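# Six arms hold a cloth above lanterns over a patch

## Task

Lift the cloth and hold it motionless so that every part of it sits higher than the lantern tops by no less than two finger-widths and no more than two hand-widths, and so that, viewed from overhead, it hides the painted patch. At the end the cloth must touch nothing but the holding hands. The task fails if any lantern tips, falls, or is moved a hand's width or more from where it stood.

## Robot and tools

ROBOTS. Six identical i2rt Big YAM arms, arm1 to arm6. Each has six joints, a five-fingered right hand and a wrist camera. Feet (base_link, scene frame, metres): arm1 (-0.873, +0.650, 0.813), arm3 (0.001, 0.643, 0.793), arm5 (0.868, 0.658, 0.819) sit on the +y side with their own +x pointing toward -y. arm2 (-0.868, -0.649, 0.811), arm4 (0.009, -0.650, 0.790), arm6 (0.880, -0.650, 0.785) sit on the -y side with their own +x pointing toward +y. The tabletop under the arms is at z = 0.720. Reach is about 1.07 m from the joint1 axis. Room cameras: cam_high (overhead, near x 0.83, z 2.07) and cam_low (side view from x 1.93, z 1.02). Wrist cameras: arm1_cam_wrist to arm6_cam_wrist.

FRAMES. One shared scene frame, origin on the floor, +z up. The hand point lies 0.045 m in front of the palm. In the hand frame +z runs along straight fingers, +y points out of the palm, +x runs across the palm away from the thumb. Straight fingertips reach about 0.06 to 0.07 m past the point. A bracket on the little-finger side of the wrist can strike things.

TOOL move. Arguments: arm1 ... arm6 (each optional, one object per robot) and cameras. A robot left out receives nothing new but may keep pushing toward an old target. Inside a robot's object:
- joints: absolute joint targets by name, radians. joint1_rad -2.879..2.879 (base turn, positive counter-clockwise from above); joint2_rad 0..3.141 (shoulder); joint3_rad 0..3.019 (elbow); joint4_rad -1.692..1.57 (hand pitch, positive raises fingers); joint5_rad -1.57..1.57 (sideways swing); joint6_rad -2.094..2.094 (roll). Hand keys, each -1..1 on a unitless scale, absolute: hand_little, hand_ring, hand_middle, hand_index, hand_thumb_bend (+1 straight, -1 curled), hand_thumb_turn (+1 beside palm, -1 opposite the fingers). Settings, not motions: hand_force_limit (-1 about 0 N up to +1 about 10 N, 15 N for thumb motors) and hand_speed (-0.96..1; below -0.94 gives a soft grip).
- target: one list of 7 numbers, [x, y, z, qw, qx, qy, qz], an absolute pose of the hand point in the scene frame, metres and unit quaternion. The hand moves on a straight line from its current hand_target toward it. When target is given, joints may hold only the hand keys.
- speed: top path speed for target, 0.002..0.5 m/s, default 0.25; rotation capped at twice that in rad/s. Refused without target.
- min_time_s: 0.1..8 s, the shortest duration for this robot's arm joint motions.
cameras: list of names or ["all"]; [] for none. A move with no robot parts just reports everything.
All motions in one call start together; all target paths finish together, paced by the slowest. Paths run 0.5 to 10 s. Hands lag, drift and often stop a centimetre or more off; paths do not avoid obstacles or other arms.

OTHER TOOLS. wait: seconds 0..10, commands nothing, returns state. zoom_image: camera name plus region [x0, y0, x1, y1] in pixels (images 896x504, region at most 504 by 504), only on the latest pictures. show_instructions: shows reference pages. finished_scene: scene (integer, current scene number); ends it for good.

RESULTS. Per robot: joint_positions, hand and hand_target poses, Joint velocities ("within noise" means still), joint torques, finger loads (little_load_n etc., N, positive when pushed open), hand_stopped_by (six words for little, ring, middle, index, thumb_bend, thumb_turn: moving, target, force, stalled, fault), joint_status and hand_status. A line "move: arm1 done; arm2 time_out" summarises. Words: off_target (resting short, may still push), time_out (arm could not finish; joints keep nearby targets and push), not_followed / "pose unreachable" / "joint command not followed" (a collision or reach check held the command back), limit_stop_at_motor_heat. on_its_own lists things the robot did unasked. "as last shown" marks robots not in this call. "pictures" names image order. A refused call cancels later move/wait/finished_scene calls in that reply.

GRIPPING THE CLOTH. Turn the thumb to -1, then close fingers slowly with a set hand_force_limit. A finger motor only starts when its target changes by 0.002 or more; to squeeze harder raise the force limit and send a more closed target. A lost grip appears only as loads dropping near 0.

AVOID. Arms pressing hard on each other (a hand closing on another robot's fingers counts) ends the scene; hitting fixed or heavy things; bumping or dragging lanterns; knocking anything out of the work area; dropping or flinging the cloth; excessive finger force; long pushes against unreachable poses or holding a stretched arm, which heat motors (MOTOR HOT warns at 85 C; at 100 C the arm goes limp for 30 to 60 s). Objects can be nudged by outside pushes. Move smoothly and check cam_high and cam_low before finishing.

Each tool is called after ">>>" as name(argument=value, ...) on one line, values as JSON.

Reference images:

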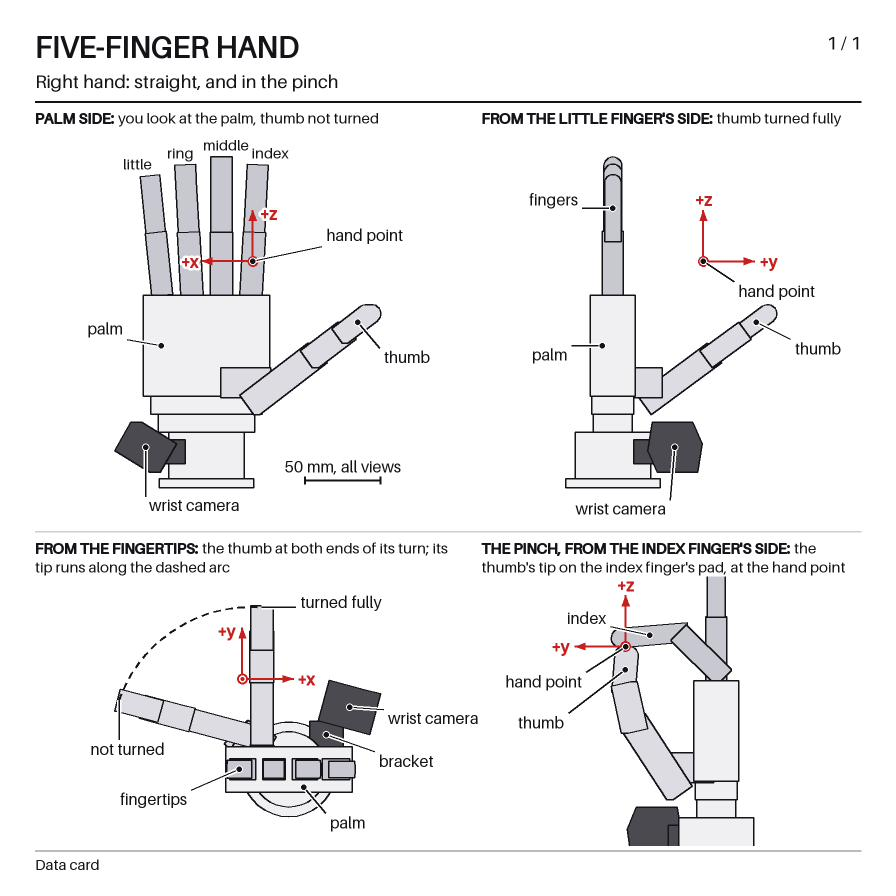

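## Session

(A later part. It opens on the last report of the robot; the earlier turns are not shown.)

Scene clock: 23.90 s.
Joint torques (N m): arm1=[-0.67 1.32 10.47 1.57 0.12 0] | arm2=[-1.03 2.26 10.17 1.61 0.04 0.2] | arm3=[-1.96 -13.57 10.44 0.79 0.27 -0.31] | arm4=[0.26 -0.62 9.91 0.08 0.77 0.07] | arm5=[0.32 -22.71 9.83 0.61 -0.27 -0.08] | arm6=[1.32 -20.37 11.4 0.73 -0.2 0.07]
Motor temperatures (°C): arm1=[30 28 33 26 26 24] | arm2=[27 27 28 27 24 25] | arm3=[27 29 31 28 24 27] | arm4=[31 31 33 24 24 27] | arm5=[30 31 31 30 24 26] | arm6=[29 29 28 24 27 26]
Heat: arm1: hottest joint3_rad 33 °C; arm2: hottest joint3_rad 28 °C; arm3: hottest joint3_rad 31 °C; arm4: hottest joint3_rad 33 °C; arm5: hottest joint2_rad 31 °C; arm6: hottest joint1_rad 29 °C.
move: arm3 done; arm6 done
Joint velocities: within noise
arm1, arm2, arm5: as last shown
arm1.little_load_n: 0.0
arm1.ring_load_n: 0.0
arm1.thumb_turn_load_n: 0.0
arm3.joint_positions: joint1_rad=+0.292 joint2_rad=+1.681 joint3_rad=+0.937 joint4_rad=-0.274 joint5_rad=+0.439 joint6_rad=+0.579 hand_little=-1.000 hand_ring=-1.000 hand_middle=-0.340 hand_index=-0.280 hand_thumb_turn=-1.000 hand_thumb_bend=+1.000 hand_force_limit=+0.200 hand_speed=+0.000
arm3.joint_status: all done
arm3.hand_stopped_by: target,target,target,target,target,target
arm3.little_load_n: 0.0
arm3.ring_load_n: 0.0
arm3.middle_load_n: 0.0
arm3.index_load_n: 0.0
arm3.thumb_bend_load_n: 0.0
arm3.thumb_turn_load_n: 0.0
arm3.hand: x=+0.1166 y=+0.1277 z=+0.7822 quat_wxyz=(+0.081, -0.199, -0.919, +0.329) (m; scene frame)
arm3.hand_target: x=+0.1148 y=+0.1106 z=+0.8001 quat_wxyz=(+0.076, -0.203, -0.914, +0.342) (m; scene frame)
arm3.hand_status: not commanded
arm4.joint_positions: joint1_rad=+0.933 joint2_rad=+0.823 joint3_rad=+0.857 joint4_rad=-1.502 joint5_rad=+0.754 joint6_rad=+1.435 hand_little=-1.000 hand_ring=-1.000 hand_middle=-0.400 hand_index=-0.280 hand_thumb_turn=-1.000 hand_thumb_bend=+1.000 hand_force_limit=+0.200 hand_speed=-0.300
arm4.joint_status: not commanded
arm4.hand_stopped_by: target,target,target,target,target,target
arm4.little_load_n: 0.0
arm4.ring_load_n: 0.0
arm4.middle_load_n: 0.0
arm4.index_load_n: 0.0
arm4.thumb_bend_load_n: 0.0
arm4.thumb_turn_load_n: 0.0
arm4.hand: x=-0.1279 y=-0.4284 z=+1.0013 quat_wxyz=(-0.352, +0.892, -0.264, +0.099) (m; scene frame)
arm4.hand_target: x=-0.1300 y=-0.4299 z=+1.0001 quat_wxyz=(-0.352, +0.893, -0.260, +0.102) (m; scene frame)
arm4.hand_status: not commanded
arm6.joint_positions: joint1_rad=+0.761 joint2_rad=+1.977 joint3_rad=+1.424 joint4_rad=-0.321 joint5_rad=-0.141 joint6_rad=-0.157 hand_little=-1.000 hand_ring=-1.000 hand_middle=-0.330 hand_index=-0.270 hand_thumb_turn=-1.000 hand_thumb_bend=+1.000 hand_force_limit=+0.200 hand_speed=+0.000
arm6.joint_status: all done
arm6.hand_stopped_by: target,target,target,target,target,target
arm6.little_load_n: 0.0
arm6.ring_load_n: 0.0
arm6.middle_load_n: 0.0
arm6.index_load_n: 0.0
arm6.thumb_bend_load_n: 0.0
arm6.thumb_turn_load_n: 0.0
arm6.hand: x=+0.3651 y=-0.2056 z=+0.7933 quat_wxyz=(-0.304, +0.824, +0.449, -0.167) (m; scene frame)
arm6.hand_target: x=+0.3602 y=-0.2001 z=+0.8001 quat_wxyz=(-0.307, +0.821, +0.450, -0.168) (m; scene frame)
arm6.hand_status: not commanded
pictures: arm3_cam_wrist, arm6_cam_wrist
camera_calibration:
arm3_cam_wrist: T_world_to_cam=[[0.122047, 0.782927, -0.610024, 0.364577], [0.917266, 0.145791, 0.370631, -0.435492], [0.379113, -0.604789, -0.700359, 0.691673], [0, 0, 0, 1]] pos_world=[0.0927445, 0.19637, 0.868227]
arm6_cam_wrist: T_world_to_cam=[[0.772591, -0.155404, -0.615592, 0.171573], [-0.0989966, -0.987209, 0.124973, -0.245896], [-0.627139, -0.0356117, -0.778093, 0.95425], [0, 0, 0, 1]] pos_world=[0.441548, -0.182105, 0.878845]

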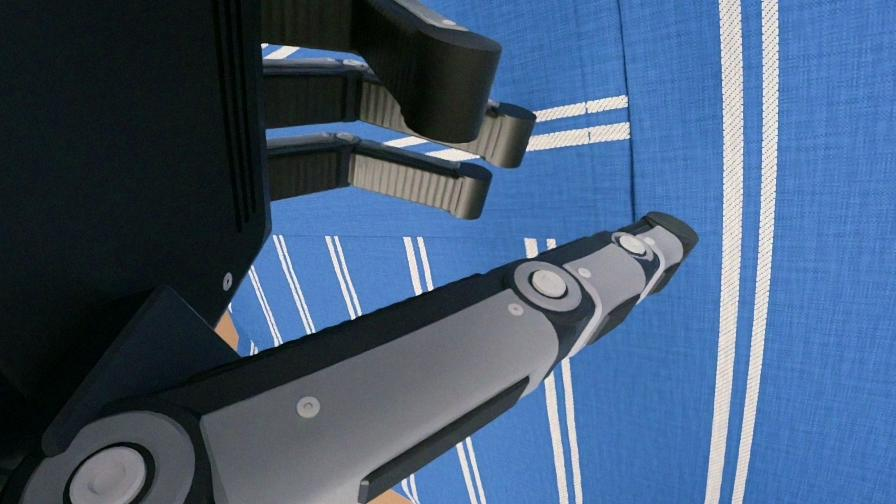

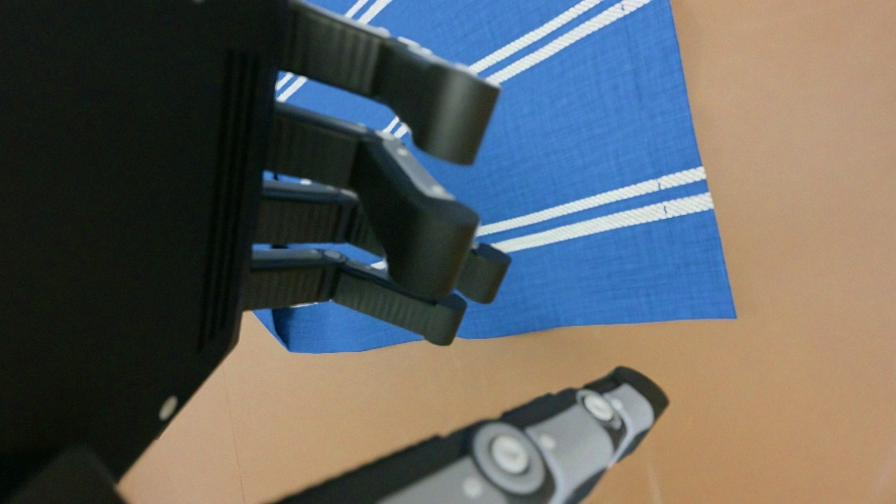

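>>> move(arm3={"target": [0.128, 0.097, 0.68, -0.0758, 0.2027, 0.9145, -0.3419], "speed": 0.15, "joints": {"hand_speed": -0.5}}, arm6={"target": [0.361, -0.1945, 0.68, 0.3070, -0.8212, -0.4505, 0.1684], "speed": 0.15, "joints": {"hand_speed": -0.5}}, cameras=["arm3_cam_wrist", "arm6_cam_wrist"])

>>> move(arm3={"joints": {"hand_thumb_bend": 0.6}}, arm6={"joints": {"hand_thumb_bend": 0.1}}, cameras=["arm3_cam_wrist", "arm6_cam_wrist"])

Scene clock: 25.67 s.
Joint torques (N m): arm1=[-0.62 1.32 10.45 1.58 0.12 0] | arm2=[-1.03 2.26 10.18 1.59 0.04 0.21] | arm3=[-0.21 -5.42 6.49 1.89 0.21 -0.11] | arm4=[0.26 -0.67 9.91 0.08 0.77 0.08] | arm5=[0.32 -22.77 9.44 0.59 -0.2 -0.08] | arm6=[1.38 -15.56 7.53 2.1 -0.13 0.03]
Motor temperatures (°C): arm1=[30 28 33 26 26 24] | arm2=[27 27 28 27 24 25] | arm3=[27 29 31 28 24 27] | arm4=[31 31 33 24 25 27] | arm5=[30 32 31 30 24 26] | arm6=[29 29 28 24 27 26]
Heat: arm1: hottest joint3_rad 33 °C; arm2: hottest joint3_rad 28 °C; arm3: hottest joint3_rad 31 °C; arm4: hottest joint3_rad 33 °C; arm5: hottest joint2_rad 32 °C; arm6: hottest joint1_rad 29 °C.
move: arm3 off_target; arm6 off_target
Joint velocities: within noise
arm1, arm2, arm4, arm5: as last shown
arm3.joint_positions: joint1_rad=+0.292 joint2_rad=+1.840 joint3_rad=+0.958 joint4_rad=-0.012 joint5_rad=+0.451 joint6_rad=+0.580 hand_little=-1.000 hand_ring=-1.000 hand_middle=-0.341 hand_index=-0.281 hand_thumb_turn=-1.000 hand_thumb_bend=+1.000 hand_force_limit=+0.200 hand_speed=-0.500
arm3.joint_status: all done
arm3.hand_stopped_by: target,target,target,target,target,target
arm3.little_load_n: 0.0
arm3.ring_load_n: 0.0
arm3.middle_load_n: -4.5
arm3.index_load_n: -4.5
arm3.thumb_bend_load_n: 1.0
arm3.thumb_turn_load_n: -2.0
arm3.hand: x=+0.1280 y=+0.0800 z=+0.7409 quat_wxyz=(+0.058, -0.211, -0.898, +0.382) (m; scene frame)
arm3.hand_target: x=+0.1263 y=+0.1025 z=+0.6852 quat_wxyz=(+0.076, -0.203, -0.914, +0.342) (m; scene frame)
arm3.hand_status: off_target (0.063 m and 5.5 deg from the pose sent, 0.107 m and 1.7 deg at the start)
arm5.joint_positions: joint1_rad=-1.063 joint2_rad=+2.020 joint3_rad=+1.389 joint4_rad=-0.306 joint5_rad=-0.358 joint6_rad=-0.414 hand_little=-1.000 hand_ring=-1.000 hand_middle=-0.340 hand_index=-0.280 hand_thumb_turn=-1.000 hand_thumb_bend=+0.400 hand_force_limit=+0.200 hand_speed=-0.600
arm5.middle_load_n: 3.5
arm5.thumb_bend_load_n: 8.5
arm5.thumb_turn_load_n: 2.5
arm5.hand: x=+0.3156 y=+0.3046 z=+0.7880 quat_wxyz=(+0.091, -0.267, -0.899, +0.335) (m; scene frame)
arm5.hand_target: x=+0.3055 y=+0.3004 z=+0.8001 quat_wxyz=(+0.099, -0.262, -0.898, +0.340) (m; scene frame)
arm6.joint_positions: joint1_rad=+0.759 joint2_rad=+2.087 joint3_rad=+1.403 joint4_rad=-0.114 joint5_rad=-0.149 joint6_rad=-0.157 hand_little=-1.000 hand_ring=-1.000 hand_middle=-0.330 hand_index=-0.270 hand_thumb_turn=-1.000 hand_thumb_bend=+1.000 hand_force_limit=+0.200 hand_speed=-0.500
arm6.joint_status: all done
arm6.hand_stopped_by: target,target,target,target,target,target
arm6.little_load_n: 0.0
arm6.ring_load_n: 0.0
arm6.middle_load_n: -0.5
arm6.index_load_n: -0.5
arm6.thumb_bend_load_n: 0.5
arm6.thumb_turn_load_n: 0.5
arm6.hand: x=+0.3489 y=-0.1895 z=+0.7374 quat_wxyz=(-0.337, +0.810, +0.445, -0.180) (m; scene frame)
arm6.hand_target: x=+0.3640 y=-0.1977 z=+0.6829 quat_wxyz=(-0.307, +0.821, +0.451, -0.169) (m; scene frame)
arm6.hand_status: off_target (0.059 m and 4.0 deg from the pose sent, 0.114 m and 0.5 deg at the start)
pictures: arm3_cam_wrist, arm6_cam_wrist
camera_calibration:
arm3_cam_wrist: T_world_to_cam=[[0.143883, 0.70134, -0.698155, 0.444476], [0.908892, 0.185396, 0.373556, -0.427969], [0.391425, -0.688295, -0.610767, 0.568306], [0, 0, 0, 1]] pos_world=[0.102576, 0.158777, 0.817286]
arm6_cam_wrist: T_world_to_cam=[[0.735941, -0.120896, -0.666165, 0.20886], [-0.0892375, -0.992665, 0.0815649, -0.19701], [-0.671139, -0.000580074, -0.741331, 0.896005], [0, 0, 0, 1]] pos_world=[0.430055, -0.169795, 0.81944]

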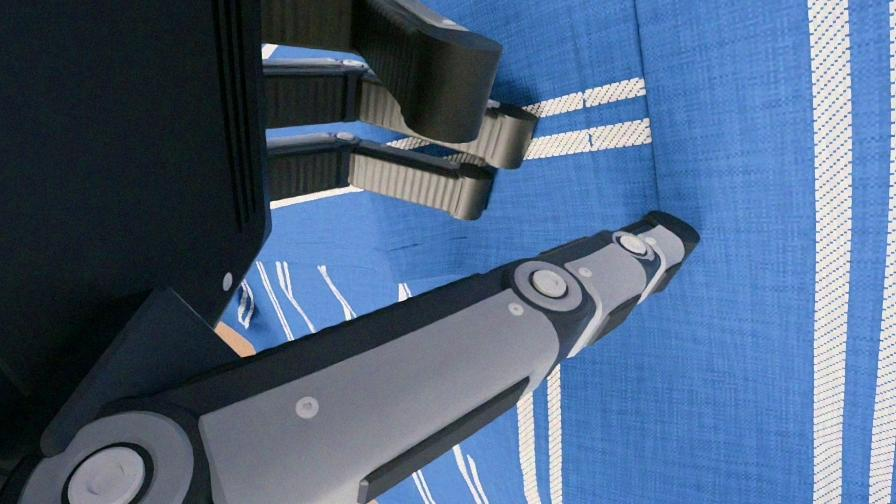

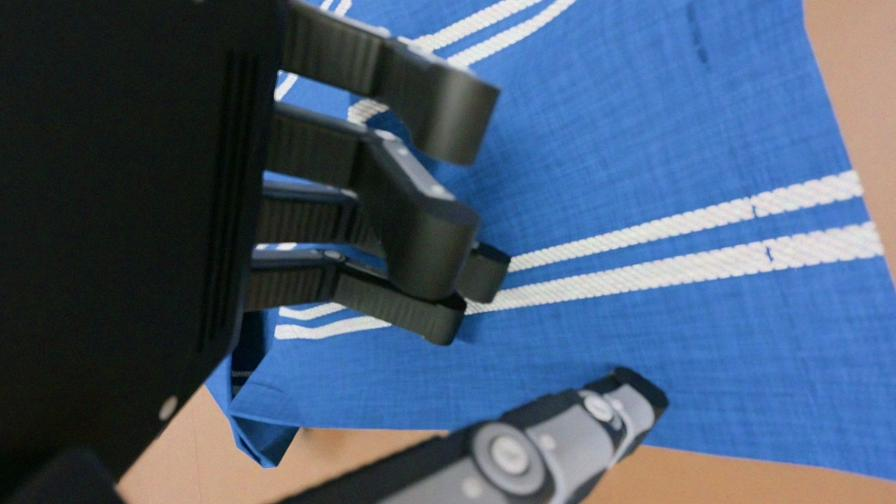

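Scene clock: 27.27 s.
Joint torques (N m): arm1=[-0.73 1.32 10.48 1.57 0.12 0] | arm2=[-1.03 2.14 10.17 1.63 0.04 0.21] | arm3=[-0.44 -5.3 6.34 1.89 0.28 -0.11] | arm4=[0.21 -0.62 9.91 0.06 0.78 0.07] | arm5=[0.38 -22.71 9.44 0.61 -0.18 -0.08] | arm6=[1.14 -15.79 7.31 1.43 -0.13 0.1]
Motor temperatures (°C): arm1=[30 28 33 26 26 24] | arm2=[27 27 28 27 24 25] | arm3=[27 29 31 28 24 27] | arm4=[31 31 33 24 25 27] | arm5=[30 32 31 30 24 26] | arm6=[29 29 28 24 27 26]
Heat: arm1: hottest joint3_rad 33 °C; arm2: hottest joint3_rad 28 °C; arm3: hottest joint3_rad 31 °C; arm4: hottest joint3_rad 33 °C; arm5: hottest joint2_rad 32 °C; arm6: hottest joint1_rad 29 °C.
move: arm3 off_target; arm6 off_target
Joint velocities: within noise
arm1, arm2, arm4, arm5: as last shown
arm1.little_load_n: -0.5
arm2.middle_load_n: -0.5
arm3.joint_positions: joint1_rad=+0.295 joint2_rad=+1.840 joint3_rad=+0.961 joint4_rad=-0.012 joint5_rad=+0.449 joint6_rad=+0.580 hand_little=-1.000 hand_ring=-1.000 hand_middle=-0.340 hand_index=-0.280 hand_thumb_turn=-1.000 hand_thumb_bend=+0.844 hand_force_limit=+0.200 hand_speed=-0.500
arm3.joint_status: hand_thumb_bend off_target (ended at +0.844, target +0.600)
arm3.hand_stopped_by: target,target,target,target,force,target
arm3.little_load_n: 0.0
arm3.ring_load_n: 0.0
arm3.middle_load_n: -1.0
arm3.index_load_n: -0.5
arm3.thumb_bend_load_n: 9.5
arm3.thumb_turn_load_n: -1.5
arm3.hand: x=+0.1303 y=+0.0790 z=+0.7419 quat_wxyz=(+0.056, -0.210, -0.898, +0.383) (m; scene frame)
arm3.hand_target: x=+0.1263 y=+0.1024 z=+0.6853 quat_wxyz=(+0.076, -0.203, -0.914, +0.342) (m; scene frame)
arm3.hand_status: not commanded
arm5.thumb_turn_load_n: 2.0
arm5.hand: x=+0.3156 y=+0.3046 z=+0.7880 quat_wxyz=(+0.091, -0.266, -0.899, +0.335) (m; scene frame)
arm6.joint_positions: joint1_rad=+0.758 joint2_rad=+2.090 joint3_rad=+1.403 joint4_rad=-0.099 joint5_rad=-0.149 joint6_rad=-0.157 hand_little=-1.000 hand_ring=-1.000 hand_middle=-0.330 hand_index=-0.270 hand_thumb_turn=-1.000 hand_thumb_bend=+0.392 hand_force_limit=+0.200 hand_speed=-0.500
arm6.joint_status: hand_thumb_bend off_target (ended at +0.392, target +0.100)
arm6.hand_stopped_by: target,target,target,target,force,target
arm6.little_load_n: 0.0
arm6.ring_load_n: 0.0
arm6.middle_load_n: 2.0
arm6.index_load_n: -0.5
arm6.thumb_bend_load_n: 9.0
arm6.thumb_turn_load_n: 2.0
arm6.hand: x=+0.3469 y=-0.1871 z=+0.7377 quat_wxyz=(-0.343, +0.808, +0.444, -0.182) (m; scene frame)
arm6.hand_target: x=+0.3640 y=-0.1977 z=+0.6831 quat_wxyz=(-0.307, +0.821, +0.451, -0.169) (m; scene frame)
arm6.hand_status: not commanded
pictures: arm3_cam_wrist, arm6_cam_wrist
camera_calibration:
arm3_cam_wrist: T_world_to_cam=[[0.142719, 0.700373, -0.699364, 0.446602], [0.907358, 0.189689, 0.375127, -0.431568], [0.39539, -0.688111, -0.608416, 0.565175], [0, 0, 0, 1]] pos_world=[0.104383, 0.157979, 0.818091]
arm6_cam_wrist: T_world_to_cam=[[0.729935, -0.115141, -0.673749, 0.219489], [-0.0888917, -0.993329, 0.073452, -0.189034], [-0.677712, 0.0062755, -0.735301, 0.894019], [0, 0, 0, 1]] pos_world=[0.428871, -0.168111, 0.819139]

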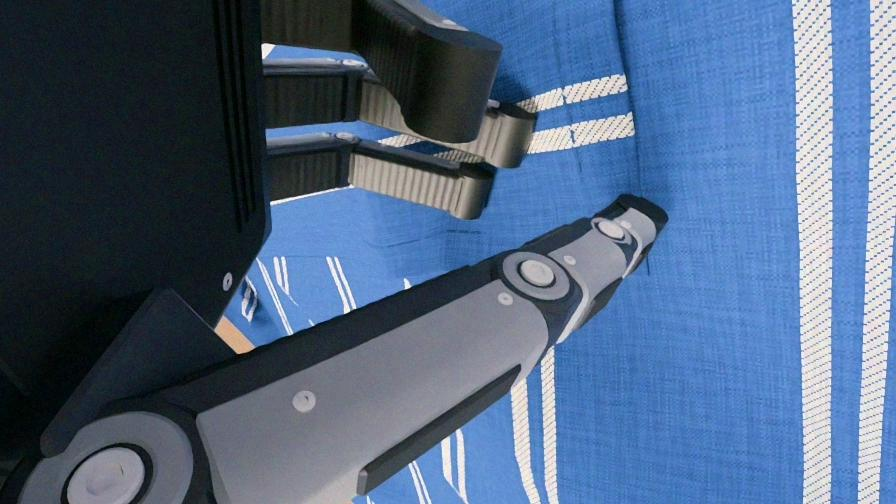

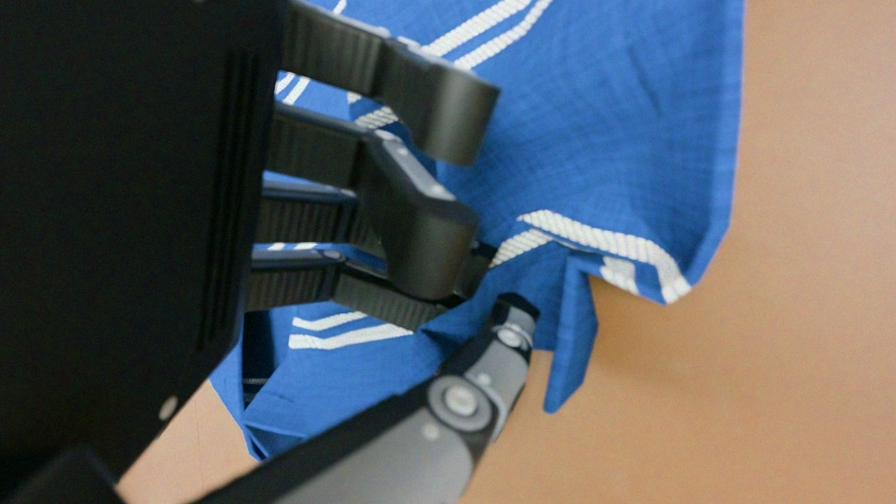

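>>> move(arm3={"target": [0.05, 0.20, 0.98, 0.0457, -0.1223, 0.9287, -0.3472], "speed": 0.25}, arm5={"target": [0.30, 0.30, 1.00, -0.0991, 0.2617, 0.8978, -0.3402], "speed": 0.15}, arm6={"target": [0.360, -0.195, 0.757, 0.3070, -0.8212, -0.4505, 0.1684], "speed": 0.1}, cameras=["arm5_cam_wrist", "cam_high", "arm6_cam_wrist"])

Scene clock: 30.63 s.
Joint torques (N m): arm1=[-0.67 1.26 10.47 1.57 0.12 0] | arm2=[-0.97 2.32 10.17 1.61 0.03 0.21] | arm3=[-1.9 -7.77 13.57 0.99 -0.15 -0.33] | arm4=[0.26 -0.62 9.89 0.08 0.78 0.08] | arm5=[-0.5 -22.71 12.46 0.42 0.1 -0.13] | arm6=[2.78 -20.84 9.94 0.24 -0.41 0.22]
Motor temperatures (°C): arm1=[30 28 33 26 26 24] | arm2=[27 27 28 27 24 25] | arm3=[27 29 31 28 24 27] | arm4=[31 31 34 24 25 27] | arm5=[30 33 31 30 24 26] | arm6=[29 29 29 24 27 26]
Heat: arm1: hottest joint3_rad 33 °C; arm2: hottest joint3_rad 28 °C; arm3: hottest joint3_rad 31 °C; arm4: hottest joint3_rad 34 °C; arm5: hottest joint2_rad 33 °C; arm6: hottest joint1_rad 29 °C.
move: arm3 off_target; arm5 off_target; arm6 off_target
Joint velocities: within noise
arm1, arm2, arm4: as last shown
arm1.little_load_n: 0.0
arm2.ring_load_n: 0.5
arm2.middle_load_n: 0.0
arm3.joint_positions: joint1_rad=+0.022 joint2_rad=+1.202 joint3_rad=+0.948 joint4_rad=-0.652 joint5_rad=-0.171 joint6_rad=-0.189 hand_little=-1.000 hand_ring=-1.000 hand_middle=-0.340 hand_index=-0.280 hand_thumb_turn=-1.000 hand_thumb_bend=+0.842 hand_force_limit=+0.200 hand_speed=-0.500
arm3.joint_status: not commanded
arm3.hand_stopped_by: target,target,target,target,force,target
arm3.little_load_n: 0.0
arm3.ring_load_n: 0.0
arm3.middle_load_n: 0.0
arm3.index_load_n: 0.0
arm3.thumb_bend_load_n: 0.0
arm3.thumb_turn_load_n: 0.0
arm3.hand: x=+0.0554 y=+0.2147 z=+0.9586 quat_wxyz=(-0.050, +0.120, -0.935, +0.331) (m; scene frame)
arm3.hand_target: x=+0.0500 y=+0.2008 z=+0.9800 quat_wxyz=(-0.045, +0.122, -0.929, +0.347) (m; scene frame)
arm3.hand_status: off_target (0.027 m and 2.1 deg from the pose sent, 0.279 m and 40.4 deg at the start)
arm4.little_load_n: 0.5
arm4.ring_load_n: 0.5
arm5.joint_positions: joint1_rad=-1.060 joint2_rad=+1.846 joint3_rad=+1.654 joint4_rad=-0.770 joint5_rad=-0.369 joint6_rad=-0.414 hand_little=-1.000 hand_ring=-1.000 hand_middle=-0.340 hand_index=-0.280 hand_thumb_turn=-1.000 hand_thumb_bend=+0.400 hand_force_limit=+0.200 hand_speed=-0.600
arm5.joint_status: not commanded
arm5.hand_stopped_by: target,target,target,target,force,target
arm5.little_load_n: 0.0
arm5.ring_load_n: 0.0
arm5.middle_load_n: 3.5
arm5.index_load_n: 1.0
arm5.thumb_bend_load_n: 8.5
arm5.thumb_turn_load_n: 2.5
arm5.hand: x=+0.3155 y=+0.2980 z=+0.9728 quat_wxyz=(+0.078, -0.266, -0.902, +0.330) (m; scene frame)
arm5.hand_target: x=+0.3011 y=+0.3004 z=+1.0000 quat_wxyz=(+0.099, -0.262, -0.898, +0.340) (m; scene frame)
arm5.hand_status: off_target (0.031 m and 2.8 deg from the pose sent, 0.213 m and 1.3 deg at the start)
arm6.joint_positions: joint1_rad=+0.742 joint2_rad=+2.041 joint3_rad=+1.417 joint4_rad=-0.219 joint5_rad=-0.141 joint6_rad=-0.174 hand_little=-1.000 hand_ring=-1.000 hand_middle=-0.330 hand_index=-0.270 hand_thumb_turn=-1.000 hand_thumb_bend=+0.392 hand_force_limit=+0.200 hand_speed=-0.500
arm6.joint_status: not commanded
arm6.hand_stopped_by: target,target,target,target,force,target
arm6.little_load_n: 0.0
arm6.ring_load_n: 0.5
arm6.middle_load_n: 3.0
arm6.index_load_n: 0.0
arm6.thumb_bend_load_n: 9.0
arm6.thumb_turn_load_n: 1.5
arm6.hand: x=+0.3655 y=-0.1862 z=+0.7604 quat_wxyz=(-0.322, +0.818, +0.446, -0.166) (m; scene frame)
arm6.hand_target: x=+0.3601 y=-0.1951 z=+0.7571 quat_wxyz=(-0.307, +0.821, +0.451, -0.168) (m; scene frame)
arm6.hand_status: off_target (0.011 m and 1.8 deg from the pose sent, 0.025 m and 4.7 deg at the start)
pictures: arm5_cam_wrist, arm6_cam_wrist, cam_high
camera_calibration:
arm5_cam_wrist: T_world_to_cam=[[0.191344, 0.760423, -0.6206, 0.3155], [0.975838, -0.0794281, 0.203548, -0.467635], [0.10549, -0.644553, -0.757247, 1.00795], [0, 0, 0, 1]] pos_world=[0.289638, 0.372619, 1.05425]
arm6_cam_wrist: T_world_to_cam=[[0.761369, -0.139832, -0.633059, 0.17431], [-0.102783, -0.990148, 0.095092, -0.199034], [-0.640119, -0.00733236, -0.76824, 0.932094], [0, 0, 0, 1]] pos_world=[0.44348, -0.165865, 0.845347]

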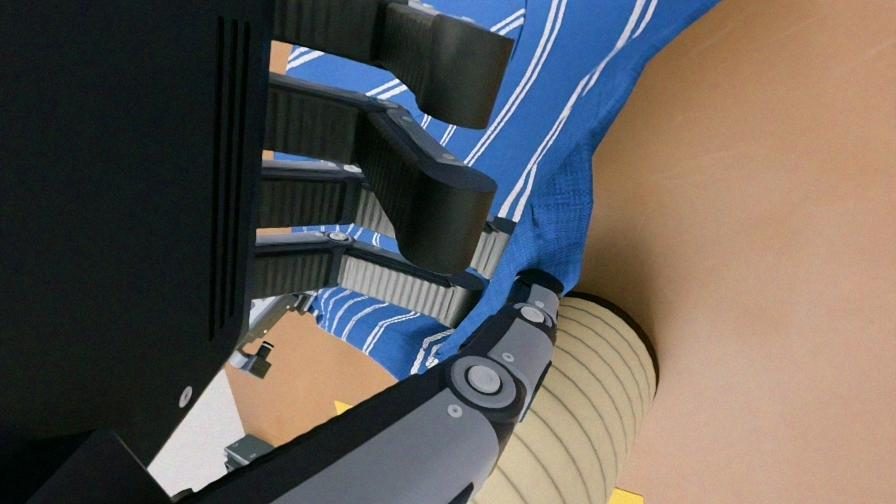

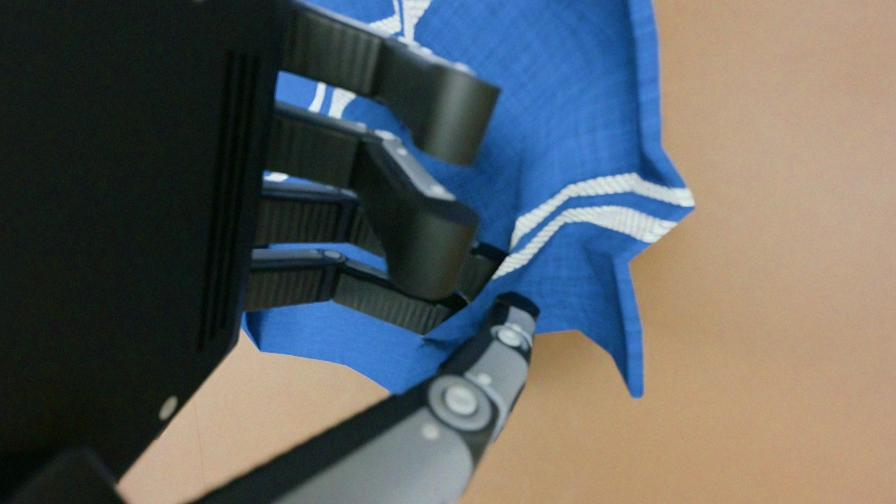

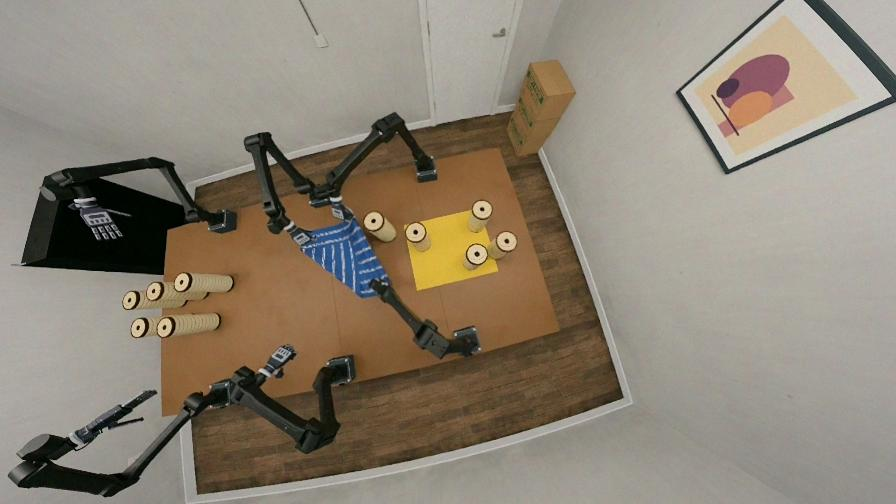

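>>> move(arm5={"target": [0.27, 0.26, 1.28, -0.0991, 0.2617, 0.8978, -0.3402], "speed": 0.2}, cameras=["arm5_cam_wrist", "cam_high", "arm3_cam_wrist", "arm4_cam_wrist", "cam_low"])

>>> zoom_image(camera="cam_high", region=[240, 170, 440, 320])

Scene clock: 33.17 s.
Joint torques (N m): arm1=[-0.62 1.38 10.48 1.55 0.13 0] | arm2=[-1.08 2.14 10.17 1.65 0.03 0.21] | arm3=[-1.79 -7.71 13.57 1.03 -0.15 -0.34] | arm4=[0.21 -0.56 9.91 0.08 0.77 0.08] | arm5=[0.15 -21.42 9.68 1.07 -0.15 0.12] | arm6=[2.08 -19.66 8.36 0.9 -0.25 0.2]
Motor temperatures (°C): arm1=[30 28 33 26 26 24] | arm2=[27 27 28 27 24 25] | arm3=[27 29 32 28 24 27] | arm4=[31 31 34 24 25 27] | arm5=[30 33 32 30 24 26] | arm6=[29 29 29 24 27 26]
Heat: arm1: hottest joint3_rad 33 °C; arm2: hottest joint3_rad 28 °C; arm3: hottest joint3_rad 32 °C; arm4: hottest joint3_rad 34 °C; arm5: hottest joint2_rad 33 °C; arm6: hottest joint1_rad 29 °C.
move: arm5 off_target
Joint velocities: within noise
arm1, arm2, arm3, arm4, arm6: as last shown
arm2.ring_load_n: 0.0
arm3.joint_positions: joint1_rad=+0.022 joint2_rad=+1.202 joint3_rad=+0.948 joint4_rad=-0.652 joint5_rad=-0.171 joint6_rad=-0.190 hand_little=-1.000 hand_ring=-1.000 hand_middle=-0.340 hand_index=-0.280 hand_thumb_turn=-1.000 hand_thumb_bend=+0.842 hand_force_limit=+0.200 hand_speed=-0.500
arm3.hand: x=+0.0554 y=+0.2147 z=+0.9586 quat_wxyz=(-0.050, +0.121, -0.935, +0.331) (m; scene frame)
arm4.little_load_n: 0.0
arm4.ring_load_n: 0.0
arm4.middle_load_n: 0.5
arm5.joint_positions: joint1_rad=-1.041 joint2_rad=+2.127 joint3_rad=+2.894 joint4_rad=-1.463 joint5_rad=-0.346 joint6_rad=-0.340 hand_little=-1.000 hand_ring=-1.000 hand_middle=-0.340 hand_index=-0.280 hand_thumb_turn=-1.000 hand_thumb_bend=+0.398 hand_force_limit=+0.200 hand_speed=-0.600
arm5.joint_status: not commanded
arm5.hand_stopped_by: target,target,target,target,force,target
arm5.little_load_n: 0.0
arm5.ring_load_n: 0.0
arm5.middle_load_n: 0.0
arm5.index_load_n: 0.0
arm5.thumb_bend_load_n: 0.0
arm5.thumb_turn_load_n: 0.0
arm5.hand: x=+0.2773 y=+0.2603 z=+1.2830 quat_wxyz=(+0.157, -0.257, -0.859, +0.414) (m; scene frame)
arm5.hand_target: x=+0.2710 y=+0.2605 z=+1.2791 quat_wxyz=(+0.156, -0.265, -0.857, +0.414) (m; scene frame)
arm5.hand_status: off_target (0.008 m and 11.6 deg from the pose sent, 0.313 m and 2.8 deg at the start; a joint's target at an end of its range on 26 of 72 steps)
arm6.joint_positions: joint1_rad=+0.749 joint2_rad=+2.026 joint3_rad=+1.438 joint4_rad=-0.237 joint5_rad=-0.144 joint6_rad=-0.176 hand_little=-1.000 hand_ring=-1.000 hand_middle=-0.330 hand_index=-0.270 hand_thumb_turn=-1.000 hand_thumb_bend=+0.392 hand_force_limit=+0.200 hand_speed=-0.500
arm6.ring_load_n: 0.0
arm6.middle_load_n: 3.5
arm6.thumb_bend_load_n: 8.0
arm6.thumb_turn_load_n: 2.0
arm6.hand: x=+0.3572 y=-0.1852 z=+0.7768 quat_wxyz=(-0.328, +0.813, +0.449, -0.170) (m; scene frame)
arm6.hand_target: x=+0.3600 y=-0.1951 z=+0.7571 quat_wxyz=(-0.307, +0.821, +0.451, -0.168) (m; scene frame)
pictures: arm3_cam_wrist, arm4_cam_wrist, arm5_cam_wrist, cam_high, cam_low
camera_calibration:
arm3_cam_wrist: T_world_to_cam=[[-0.390395, 0.69015, -0.609331, 0.459222], [0.600557, 0.692549, 0.399634, -0.585087], [0.697799, -0.209923, -0.684842, 0.773805], [0, 0, 0, 1]] pos_world=[-0.00930497, 0.250709, 1.04357]
arm4_cam_wrist: T_world_to_cam=[[-0.161624, -0.725459, -0.66902, 0.338838], [-0.982823, 0.0571303, 0.175483, -0.267615], [-0.0890847, 0.685891, -0.722231, 1.11985], [0, 0, 0, 1]] pos_world=[-0.108493, -0.50699, 1.08244]
arm5_cam_wrist: T_world_to_cam=[[0.0861523, 0.660814, -0.745589, 0.759493], [0.993809, -0.109702, 0.0176057, -0.25502], [-0.0701582, -0.74249, -0.666173, 1.17991], [0, 0, 0, 1]] pos_world=[0.27079, 0.346214, 1.35679]

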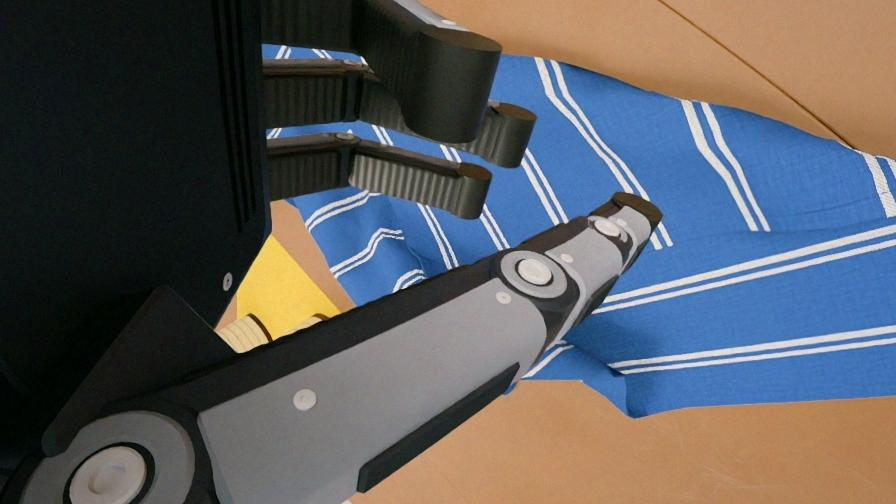

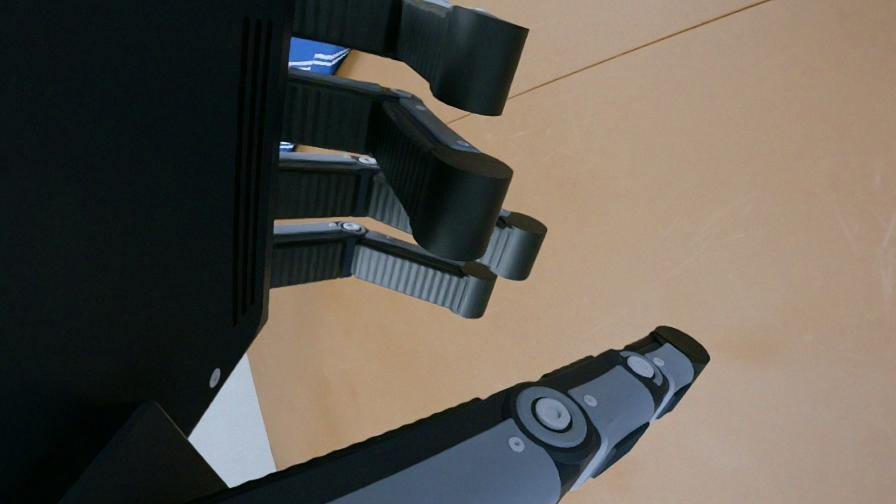

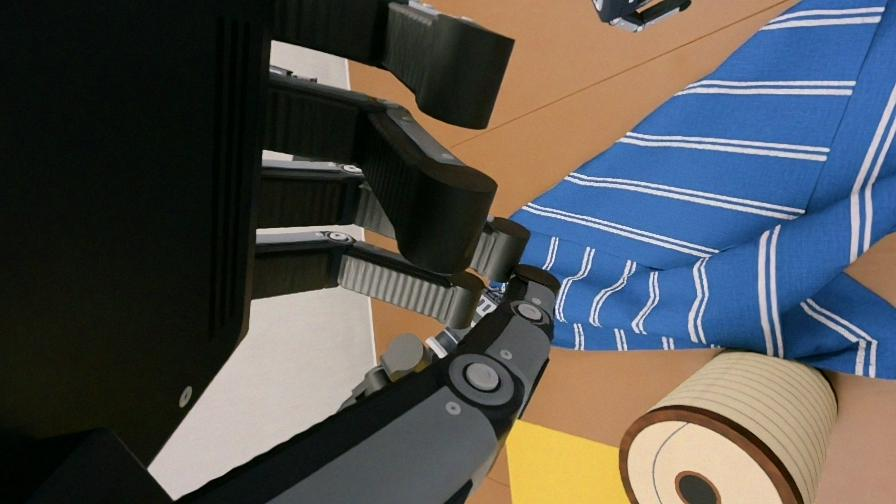

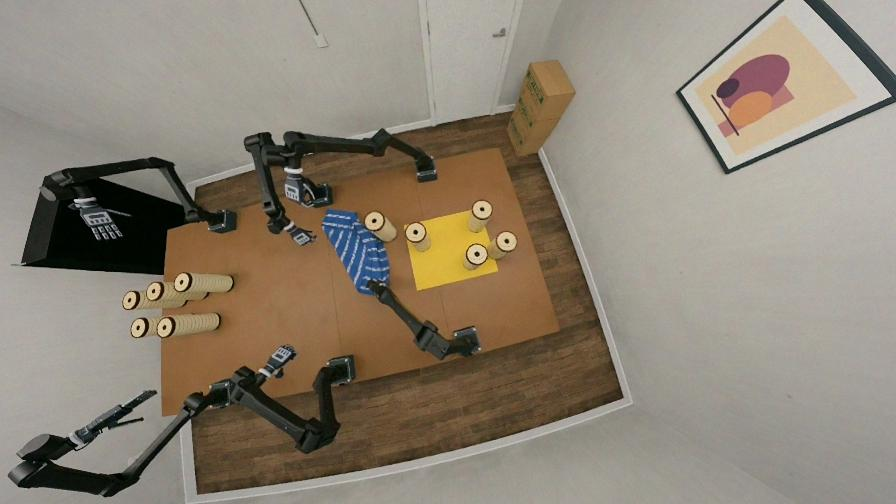

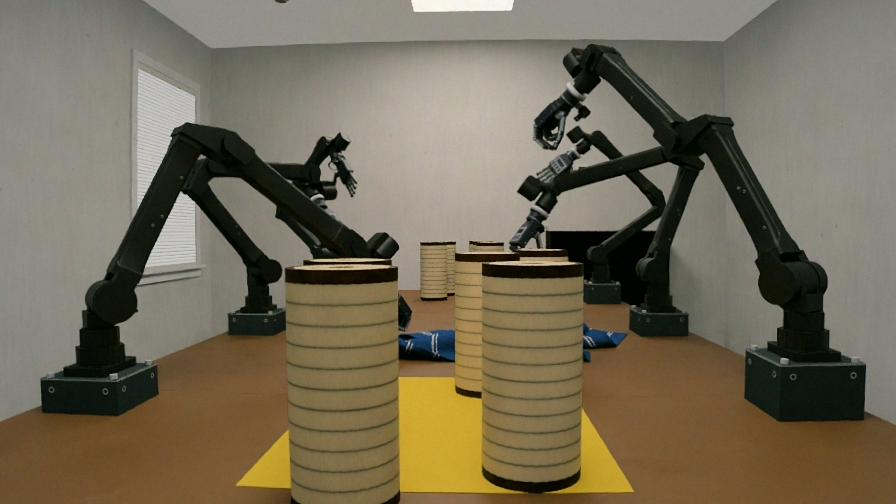

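Scaled by 2.520 from the camera's 896x504 image, which has a finer 1280x720 frame.

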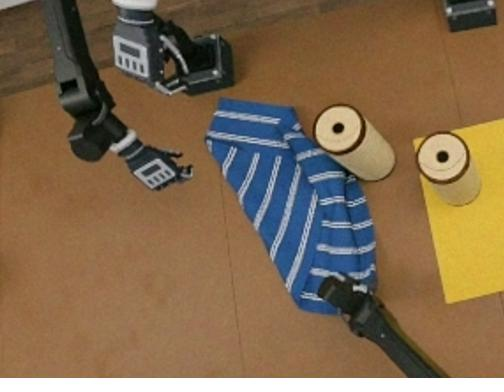

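>>> move(arm3={"target": [0.02, 0.28, 1.25, 0.0457, -0.1223, 0.9287, -0.3472], "speed": 0.4, "joints": {"hand_thumb_bend": 1.0, "hand_speed": 0}}, arm5={"target": [0.45, 0.35, 1.25, -0.0991, 0.2617, 0.8978, -0.3402], "speed": 0.4, "joints": {"hand_thumb_bend": 1.0, "hand_speed": 0}}, cameras=["arm3_cam_wrist", "arm5_cam_wrist", "arm6_cam_wrist"])

Scene clock: 35.27 s.
Joint torques (N m): arm1=[-0.62 1.38 10.47 1.58 0.13 0] | arm2=[-0.97 2.26 10.14 1.61 0.04 0.2] | arm3=[-1.9 -5.66 12.44 0.96 -0.16 -0.33] | arm4=[0.26 -0.62 9.91 0.09 0.78 0.08] | arm5=[1.2 -13.45 7.8 1.66 -0.2 0.07] | arm6=[2.14 -19.6 8.43 1.06 -0.27 0.21]
Motor temperatures (°C): arm1=[30 28 34 26 26 24] | arm2=[27 27 29 27 24 25] | arm3=[27 29 32 28 24 27] | arm4=[31 31 34 24 25 27] | arm5=[30 33 32 30 24 26] | arm6=[29 29 29 24 27 26]
Heat: arm1: hottest joint3_rad 34 °C; arm2: hottest joint3_rad 29 °C; arm3: hottest joint3_rad 32 °C; arm4: hottest joint3_rad 34 °C; arm5: hottest joint2_rad 33 °C; arm6: hottest joint1_rad 29 °C.
move: arm3 off_target; arm5 done
Joint velocities: within noise
arm1, arm2, arm4, arm6: as last shown
arm1.middle_load_n: -0.5
arm2.thumb_bend_load_n: 0.5
arm3.joint_positions: joint1_rad=-0.083 joint2_rad=+1.123 joint3_rad=+1.628 joint4_rad=-1.423 joint5_rad=-0.238 joint6_rad=-0.271 hand_little=-1.000 hand_ring=-1.000 hand_middle=-0.340 hand_index=-0.280 hand_thumb_turn=-1.000 hand_thumb_bend=+1.000 hand_force_limit=+0.200 hand_speed=+0.000
arm3.joint_status: all done
arm3.hand_stopped_by: target,target,target,target,target,target
arm3.little_load_n: 0.0
arm3.ring_load_n: 0.0
arm3.middle_load_n: 0.5
arm3.index_load_n: 0.5
arm3.thumb_bend_load_n: 0.0
arm3.thumb_turn_load_n: 0.0
arm3.hand: x=+0.0247 y=+0.2808 z=+1.2330 quat_wxyz=(-0.052, +0.120, -0.934, +0.334) (m; scene frame)
arm3.hand_target: x=+0.0202 y=+0.2805 z=+1.2497 quat_wxyz=(-0.045, +0.122, -0.929, +0.347) (m; scene frame)
arm3.hand_status: off_target (0.018 m and 1.8 deg from the pose sent, 0.301 m and 2.1 deg at the start; pose on its path clipped on 16 of 54 steps)
arm4.ring_load_n: 0.5
arm4.middle_load_n: 0.0
arm5.joint_positions: joint1_rad=-1.037 joint2_rad=+1.489 joint3_rad=+1.947 joint4_rad=-1.363 joint5_rad=-0.336 joint6_rad=-0.398 hand_little=-1.000 hand_ring=-1.000 hand_middle=-0.340 hand_index=-0.280 hand_thumb_turn=-1.000 hand_thumb_bend=+1.000 hand_force_limit=+0.200 hand_speed=+0.000
arm5.joint_status: all done
arm5.hand_stopped_by: target,target,target,target,target,target
arm5.little_load_n: 0.0
arm5.ring_load_n: 0.0
arm5.middle_load_n: 0.0
arm5.index_load_n: 0.0
arm5.thumb_bend_load_n: 0.0
arm5.thumb_turn_load_n: 0.0
arm5.hand: x=+0.4531 y=+0.3569 z=+1.2560 quat_wxyz=(+0.102, -0.262, -0.898, +0.340) (m; scene frame)
arm5.hand_target: x=+0.4502 y=+0.3501 z=+1.2501 quat_wxyz=(+0.099, -0.262, -0.898, +0.340) (m; scene frame)
arm5.hand_status: done (0.010 m and 0.3 deg from the pose sent, 0.197 m and 11.6 deg at the start)
arm6.ring_load_n: 0.5
pictures: arm3_cam_wrist, arm5_cam_wrist, arm6_cam_wrist
camera_calibration:
arm3_cam_wrist: T_world_to_cam=[[-0.387886, 0.686538, -0.614988, 0.576764], [0.599166, 0.694828, 0.39776, -0.720363], [0.700389, -0.214195, -0.680864, 0.993213], [0, 0, 0, 1]] pos_world=[-0.0402991, 0.317299, 1.31748]
arm5_cam_wrist: T_world_to_cam=[[0.164339, 0.754402, -0.635507, 0.453235], [0.984606, -0.0865759, 0.151841, -0.591352], [0.0595296, -0.650678, -0.757017, 1.26856], [0, 0, 0, 1]] pos_world=[0.432247, 0.432306, 1.33815]
arm6_cam_wrist: T_world_to_cam=[[0.754984, -0.124935, -0.643732, 0.204497], [-0.0917002, -0.992152, 0.0850073, -0.196903], [-0.6493, -0.00514882, -0.760515, 0.937085], [0, 0, 0, 1]] pos_world=[0.436001, -0.164984, 0.861046]

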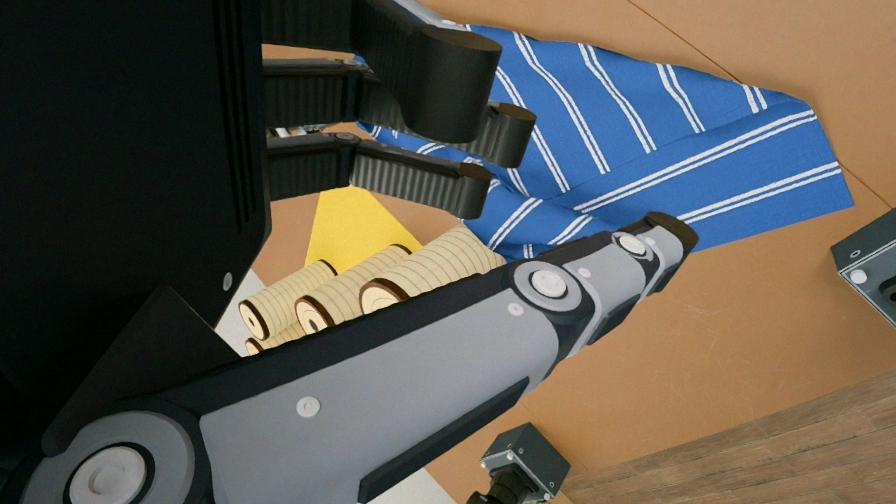

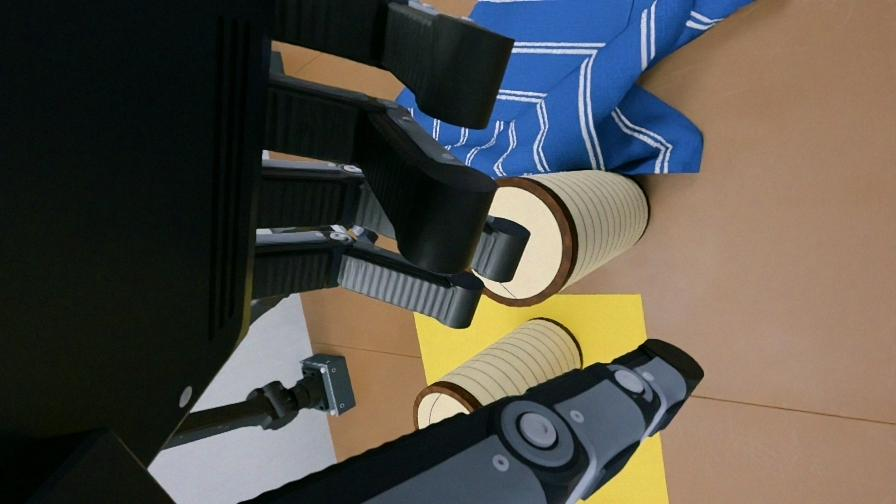

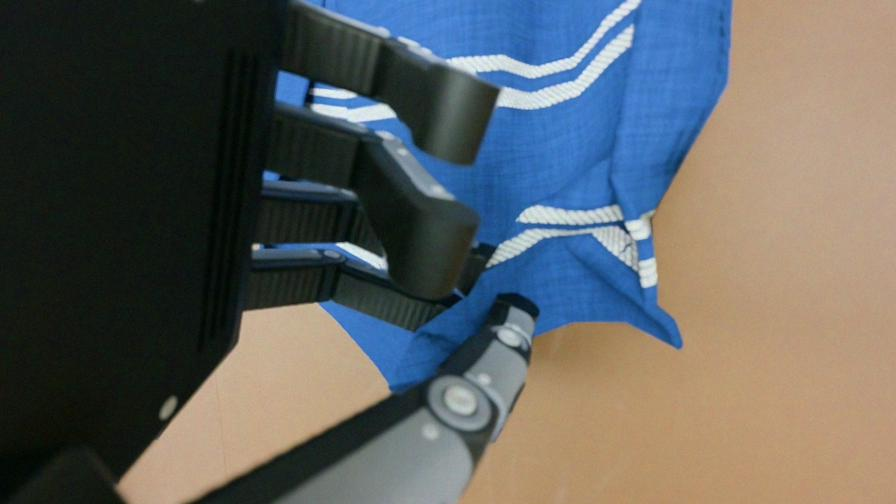

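>>> move(arm3={"target": [-0.05, 0.28, 1.10, 0.0457, -0.1223, 0.9287, -0.3472], "speed": 0.4}, arm5={"target": [0.38, 0.38, 1.15, -0.0991, 0.2617, 0.8978, -0.3402], "speed": 0.4}, cameras=["arm3_cam_wrist", "arm5_cam_wrist"])

>>> zoom_image(camera="arm5_cam_wrist", region=[450, 0, 850, 250])

Scene clock: 39.03 s.
Joint torques (N m): arm1=[-0.67 1.26 10.47 1.58 0.12 -0.01] | arm2=[-1.03 2.37 10.15 1.62 0.04 0.21] | arm3=[-1.96 -6.89 10.14 2.21 -0.29 -0.32] | arm4=[0.26 -0.56 9.91 0.08 0.77 0.07] | arm5=[0.5 -15.15 8.9 1.59 -0.32 -0.16] | arm6=[2.55 -20.01 8.24 0.9 -0.24 0.22]
Motor temperatures (°C): arm1=[30 28 34 26 26 24] | arm2=[27 27 29 27 24 25] | arm3=[27 29 32 28 24 27] | arm4=[31 31 34 24 25 27] | arm5=[30 33 32 30 24 26] | arm6=[29 29 29 24 27 26]
Heat: arm1: hottest joint3_rad 34 °C; arm2: hottest joint3_rad 29 °C; arm3: hottest joint3_rad 32 °C; arm4: hottest joint3_rad 34 °C; arm5: hottest joint2_rad 33 °C; arm6: hottest joint1_rad 29 °C.
move: arm3 off_target; arm5 done
Joint velocities: within noise
arm1, arm2, arm4, arm6: as last shown
arm2.thumb_bend_load_n: 0.0
arm3.joint_positions: joint1_rad=-0.308 joint2_rad=+1.053 joint3_rad=+1.199 joint4_rad=-1.127 joint5_rad=-0.375 joint6_rad=-0.460 hand_little=-1.000 hand_ring=-1.000 hand_middle=-0.340 hand_index=-0.280 hand_thumb_turn=-1.000 hand_thumb_bend=+1.000 hand_force_limit=+0.200 hand_speed=+0.000
arm3.joint_status: not commanded
arm3.hand_stopped_by: target,target,target,target,target,target
arm3.little_load_n: 0.0
arm3.ring_load_n: 0.0
arm3.middle_load_n: 0.0
arm3.index_load_n: 0.0
arm3.thumb_bend_load_n: 0.0
arm3.thumb_turn_load_n: 0.0
arm3.hand: x=-0.0441 y=+0.2824 z=+1.0933 quat_wxyz=(-0.055, +0.119, -0.934, +0.332) (m; scene frame)
arm3.hand_target: x=-0.0500 y=+0.2802 z=+1.1000 quat_wxyz=(-0.046, +0.122, -0.929, +0.347) (m; scene frame)
arm3.hand_status: off_target (0.009 m and 2.2 deg from the pose sent, 0.152 m and 1.8 deg at the start)
arm4.ring_load_n: 0.0
arm5.joint_positions: joint1_rad=-1.142 joint2_rad=+1.546 joint3_rad=+1.737 joint4_rad=-1.137 joint5_rad=-0.405 joint6_rad=-0.477 hand_little=-1.000 hand_ring=-1.000 hand_middle=-0.340 hand_index=-0.280 hand_thumb_turn=-1.000 hand_thumb_bend=+1.000 hand_force_limit=+0.200 hand_speed=+0.000
arm5.joint_status: not commanded
arm5.hand_stopped_by: target,target,target,target,target,target
arm5.little_load_n: 0.0
arm5.ring_load_n: 0.0
arm5.middle_load_n: 0.0
arm5.index_load_n: 0.0
arm5.thumb_bend_load_n: 0.0
arm5.thumb_turn_load_n: 0.0
arm5.hand: x=+0.3877 y=+0.3803 z=+1.1553 quat_wxyz=(+0.095, -0.266, -0.897, +0.340) (m; scene frame)
arm5.hand_target: x=+0.3802 y=+0.3800 z=+1.1500 quat_wxyz=(+0.099, -0.262, -0.898, +0.340) (m; scene frame)
arm5.hand_status: done (0.009 m and 0.7 deg from the pose sent, 0.131 m and 0.3 deg at the start)
arm6.little_load_n: 0.5
arm6.ring_load_n: 0.0
pictures: arm3_cam_wrist, arm5_cam_wrist
camera_calibration:
arm3_cam_wrist: T_world_to_cam=[[-0.384157, 0.688683, -0.61493, 0.462556], [0.595607, 0.693769, 0.404891, -0.632225], [0.705461, -0.210715, -0.6767, 0.941285], [0, 0, 0, 1]] pos_world=[-0.109788, 0.318407, 1.17739]
arm5_cam_wrist: T_world_to_cam=[[0.177227, 0.750544, -0.636612, 0.380142], [0.981819, -0.0901472, 0.167049, -0.524803], [0.0679886, -0.654643, -0.752874, 1.20496], [0, 0, 0, 1]] pos_world=[0.365966, 0.456198, 1.23686]

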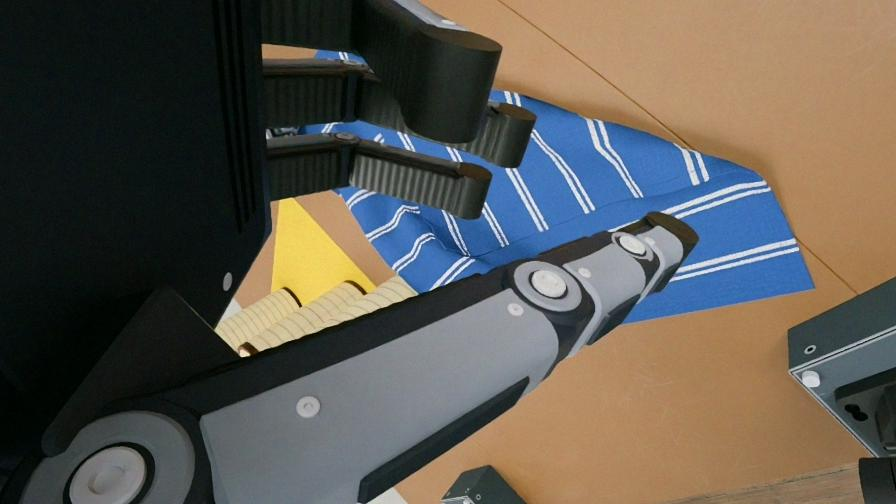

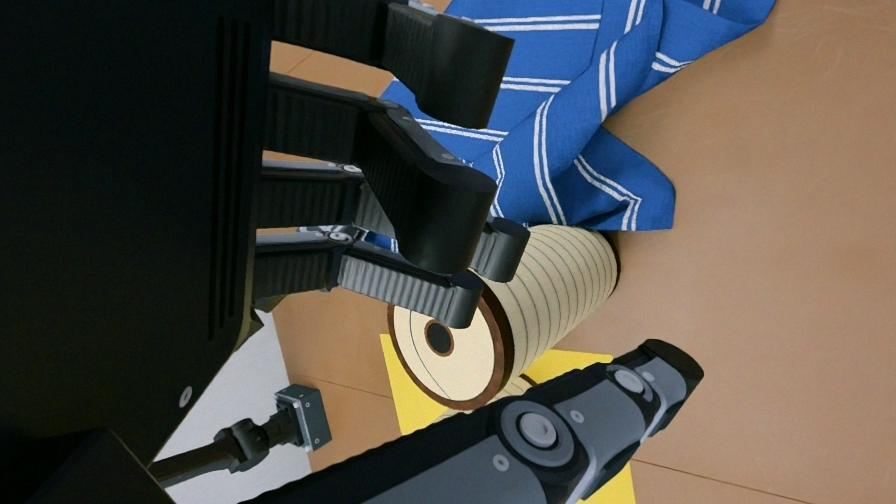

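Scaled by 1.260 from the camera's 896x504 image, which has a finer 1280x720 frame.

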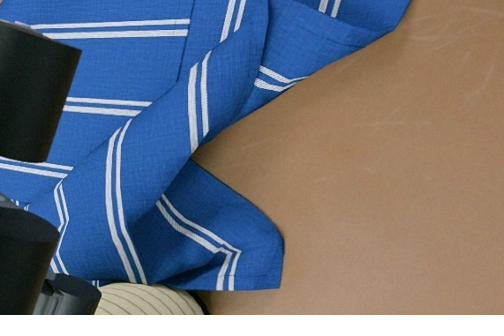

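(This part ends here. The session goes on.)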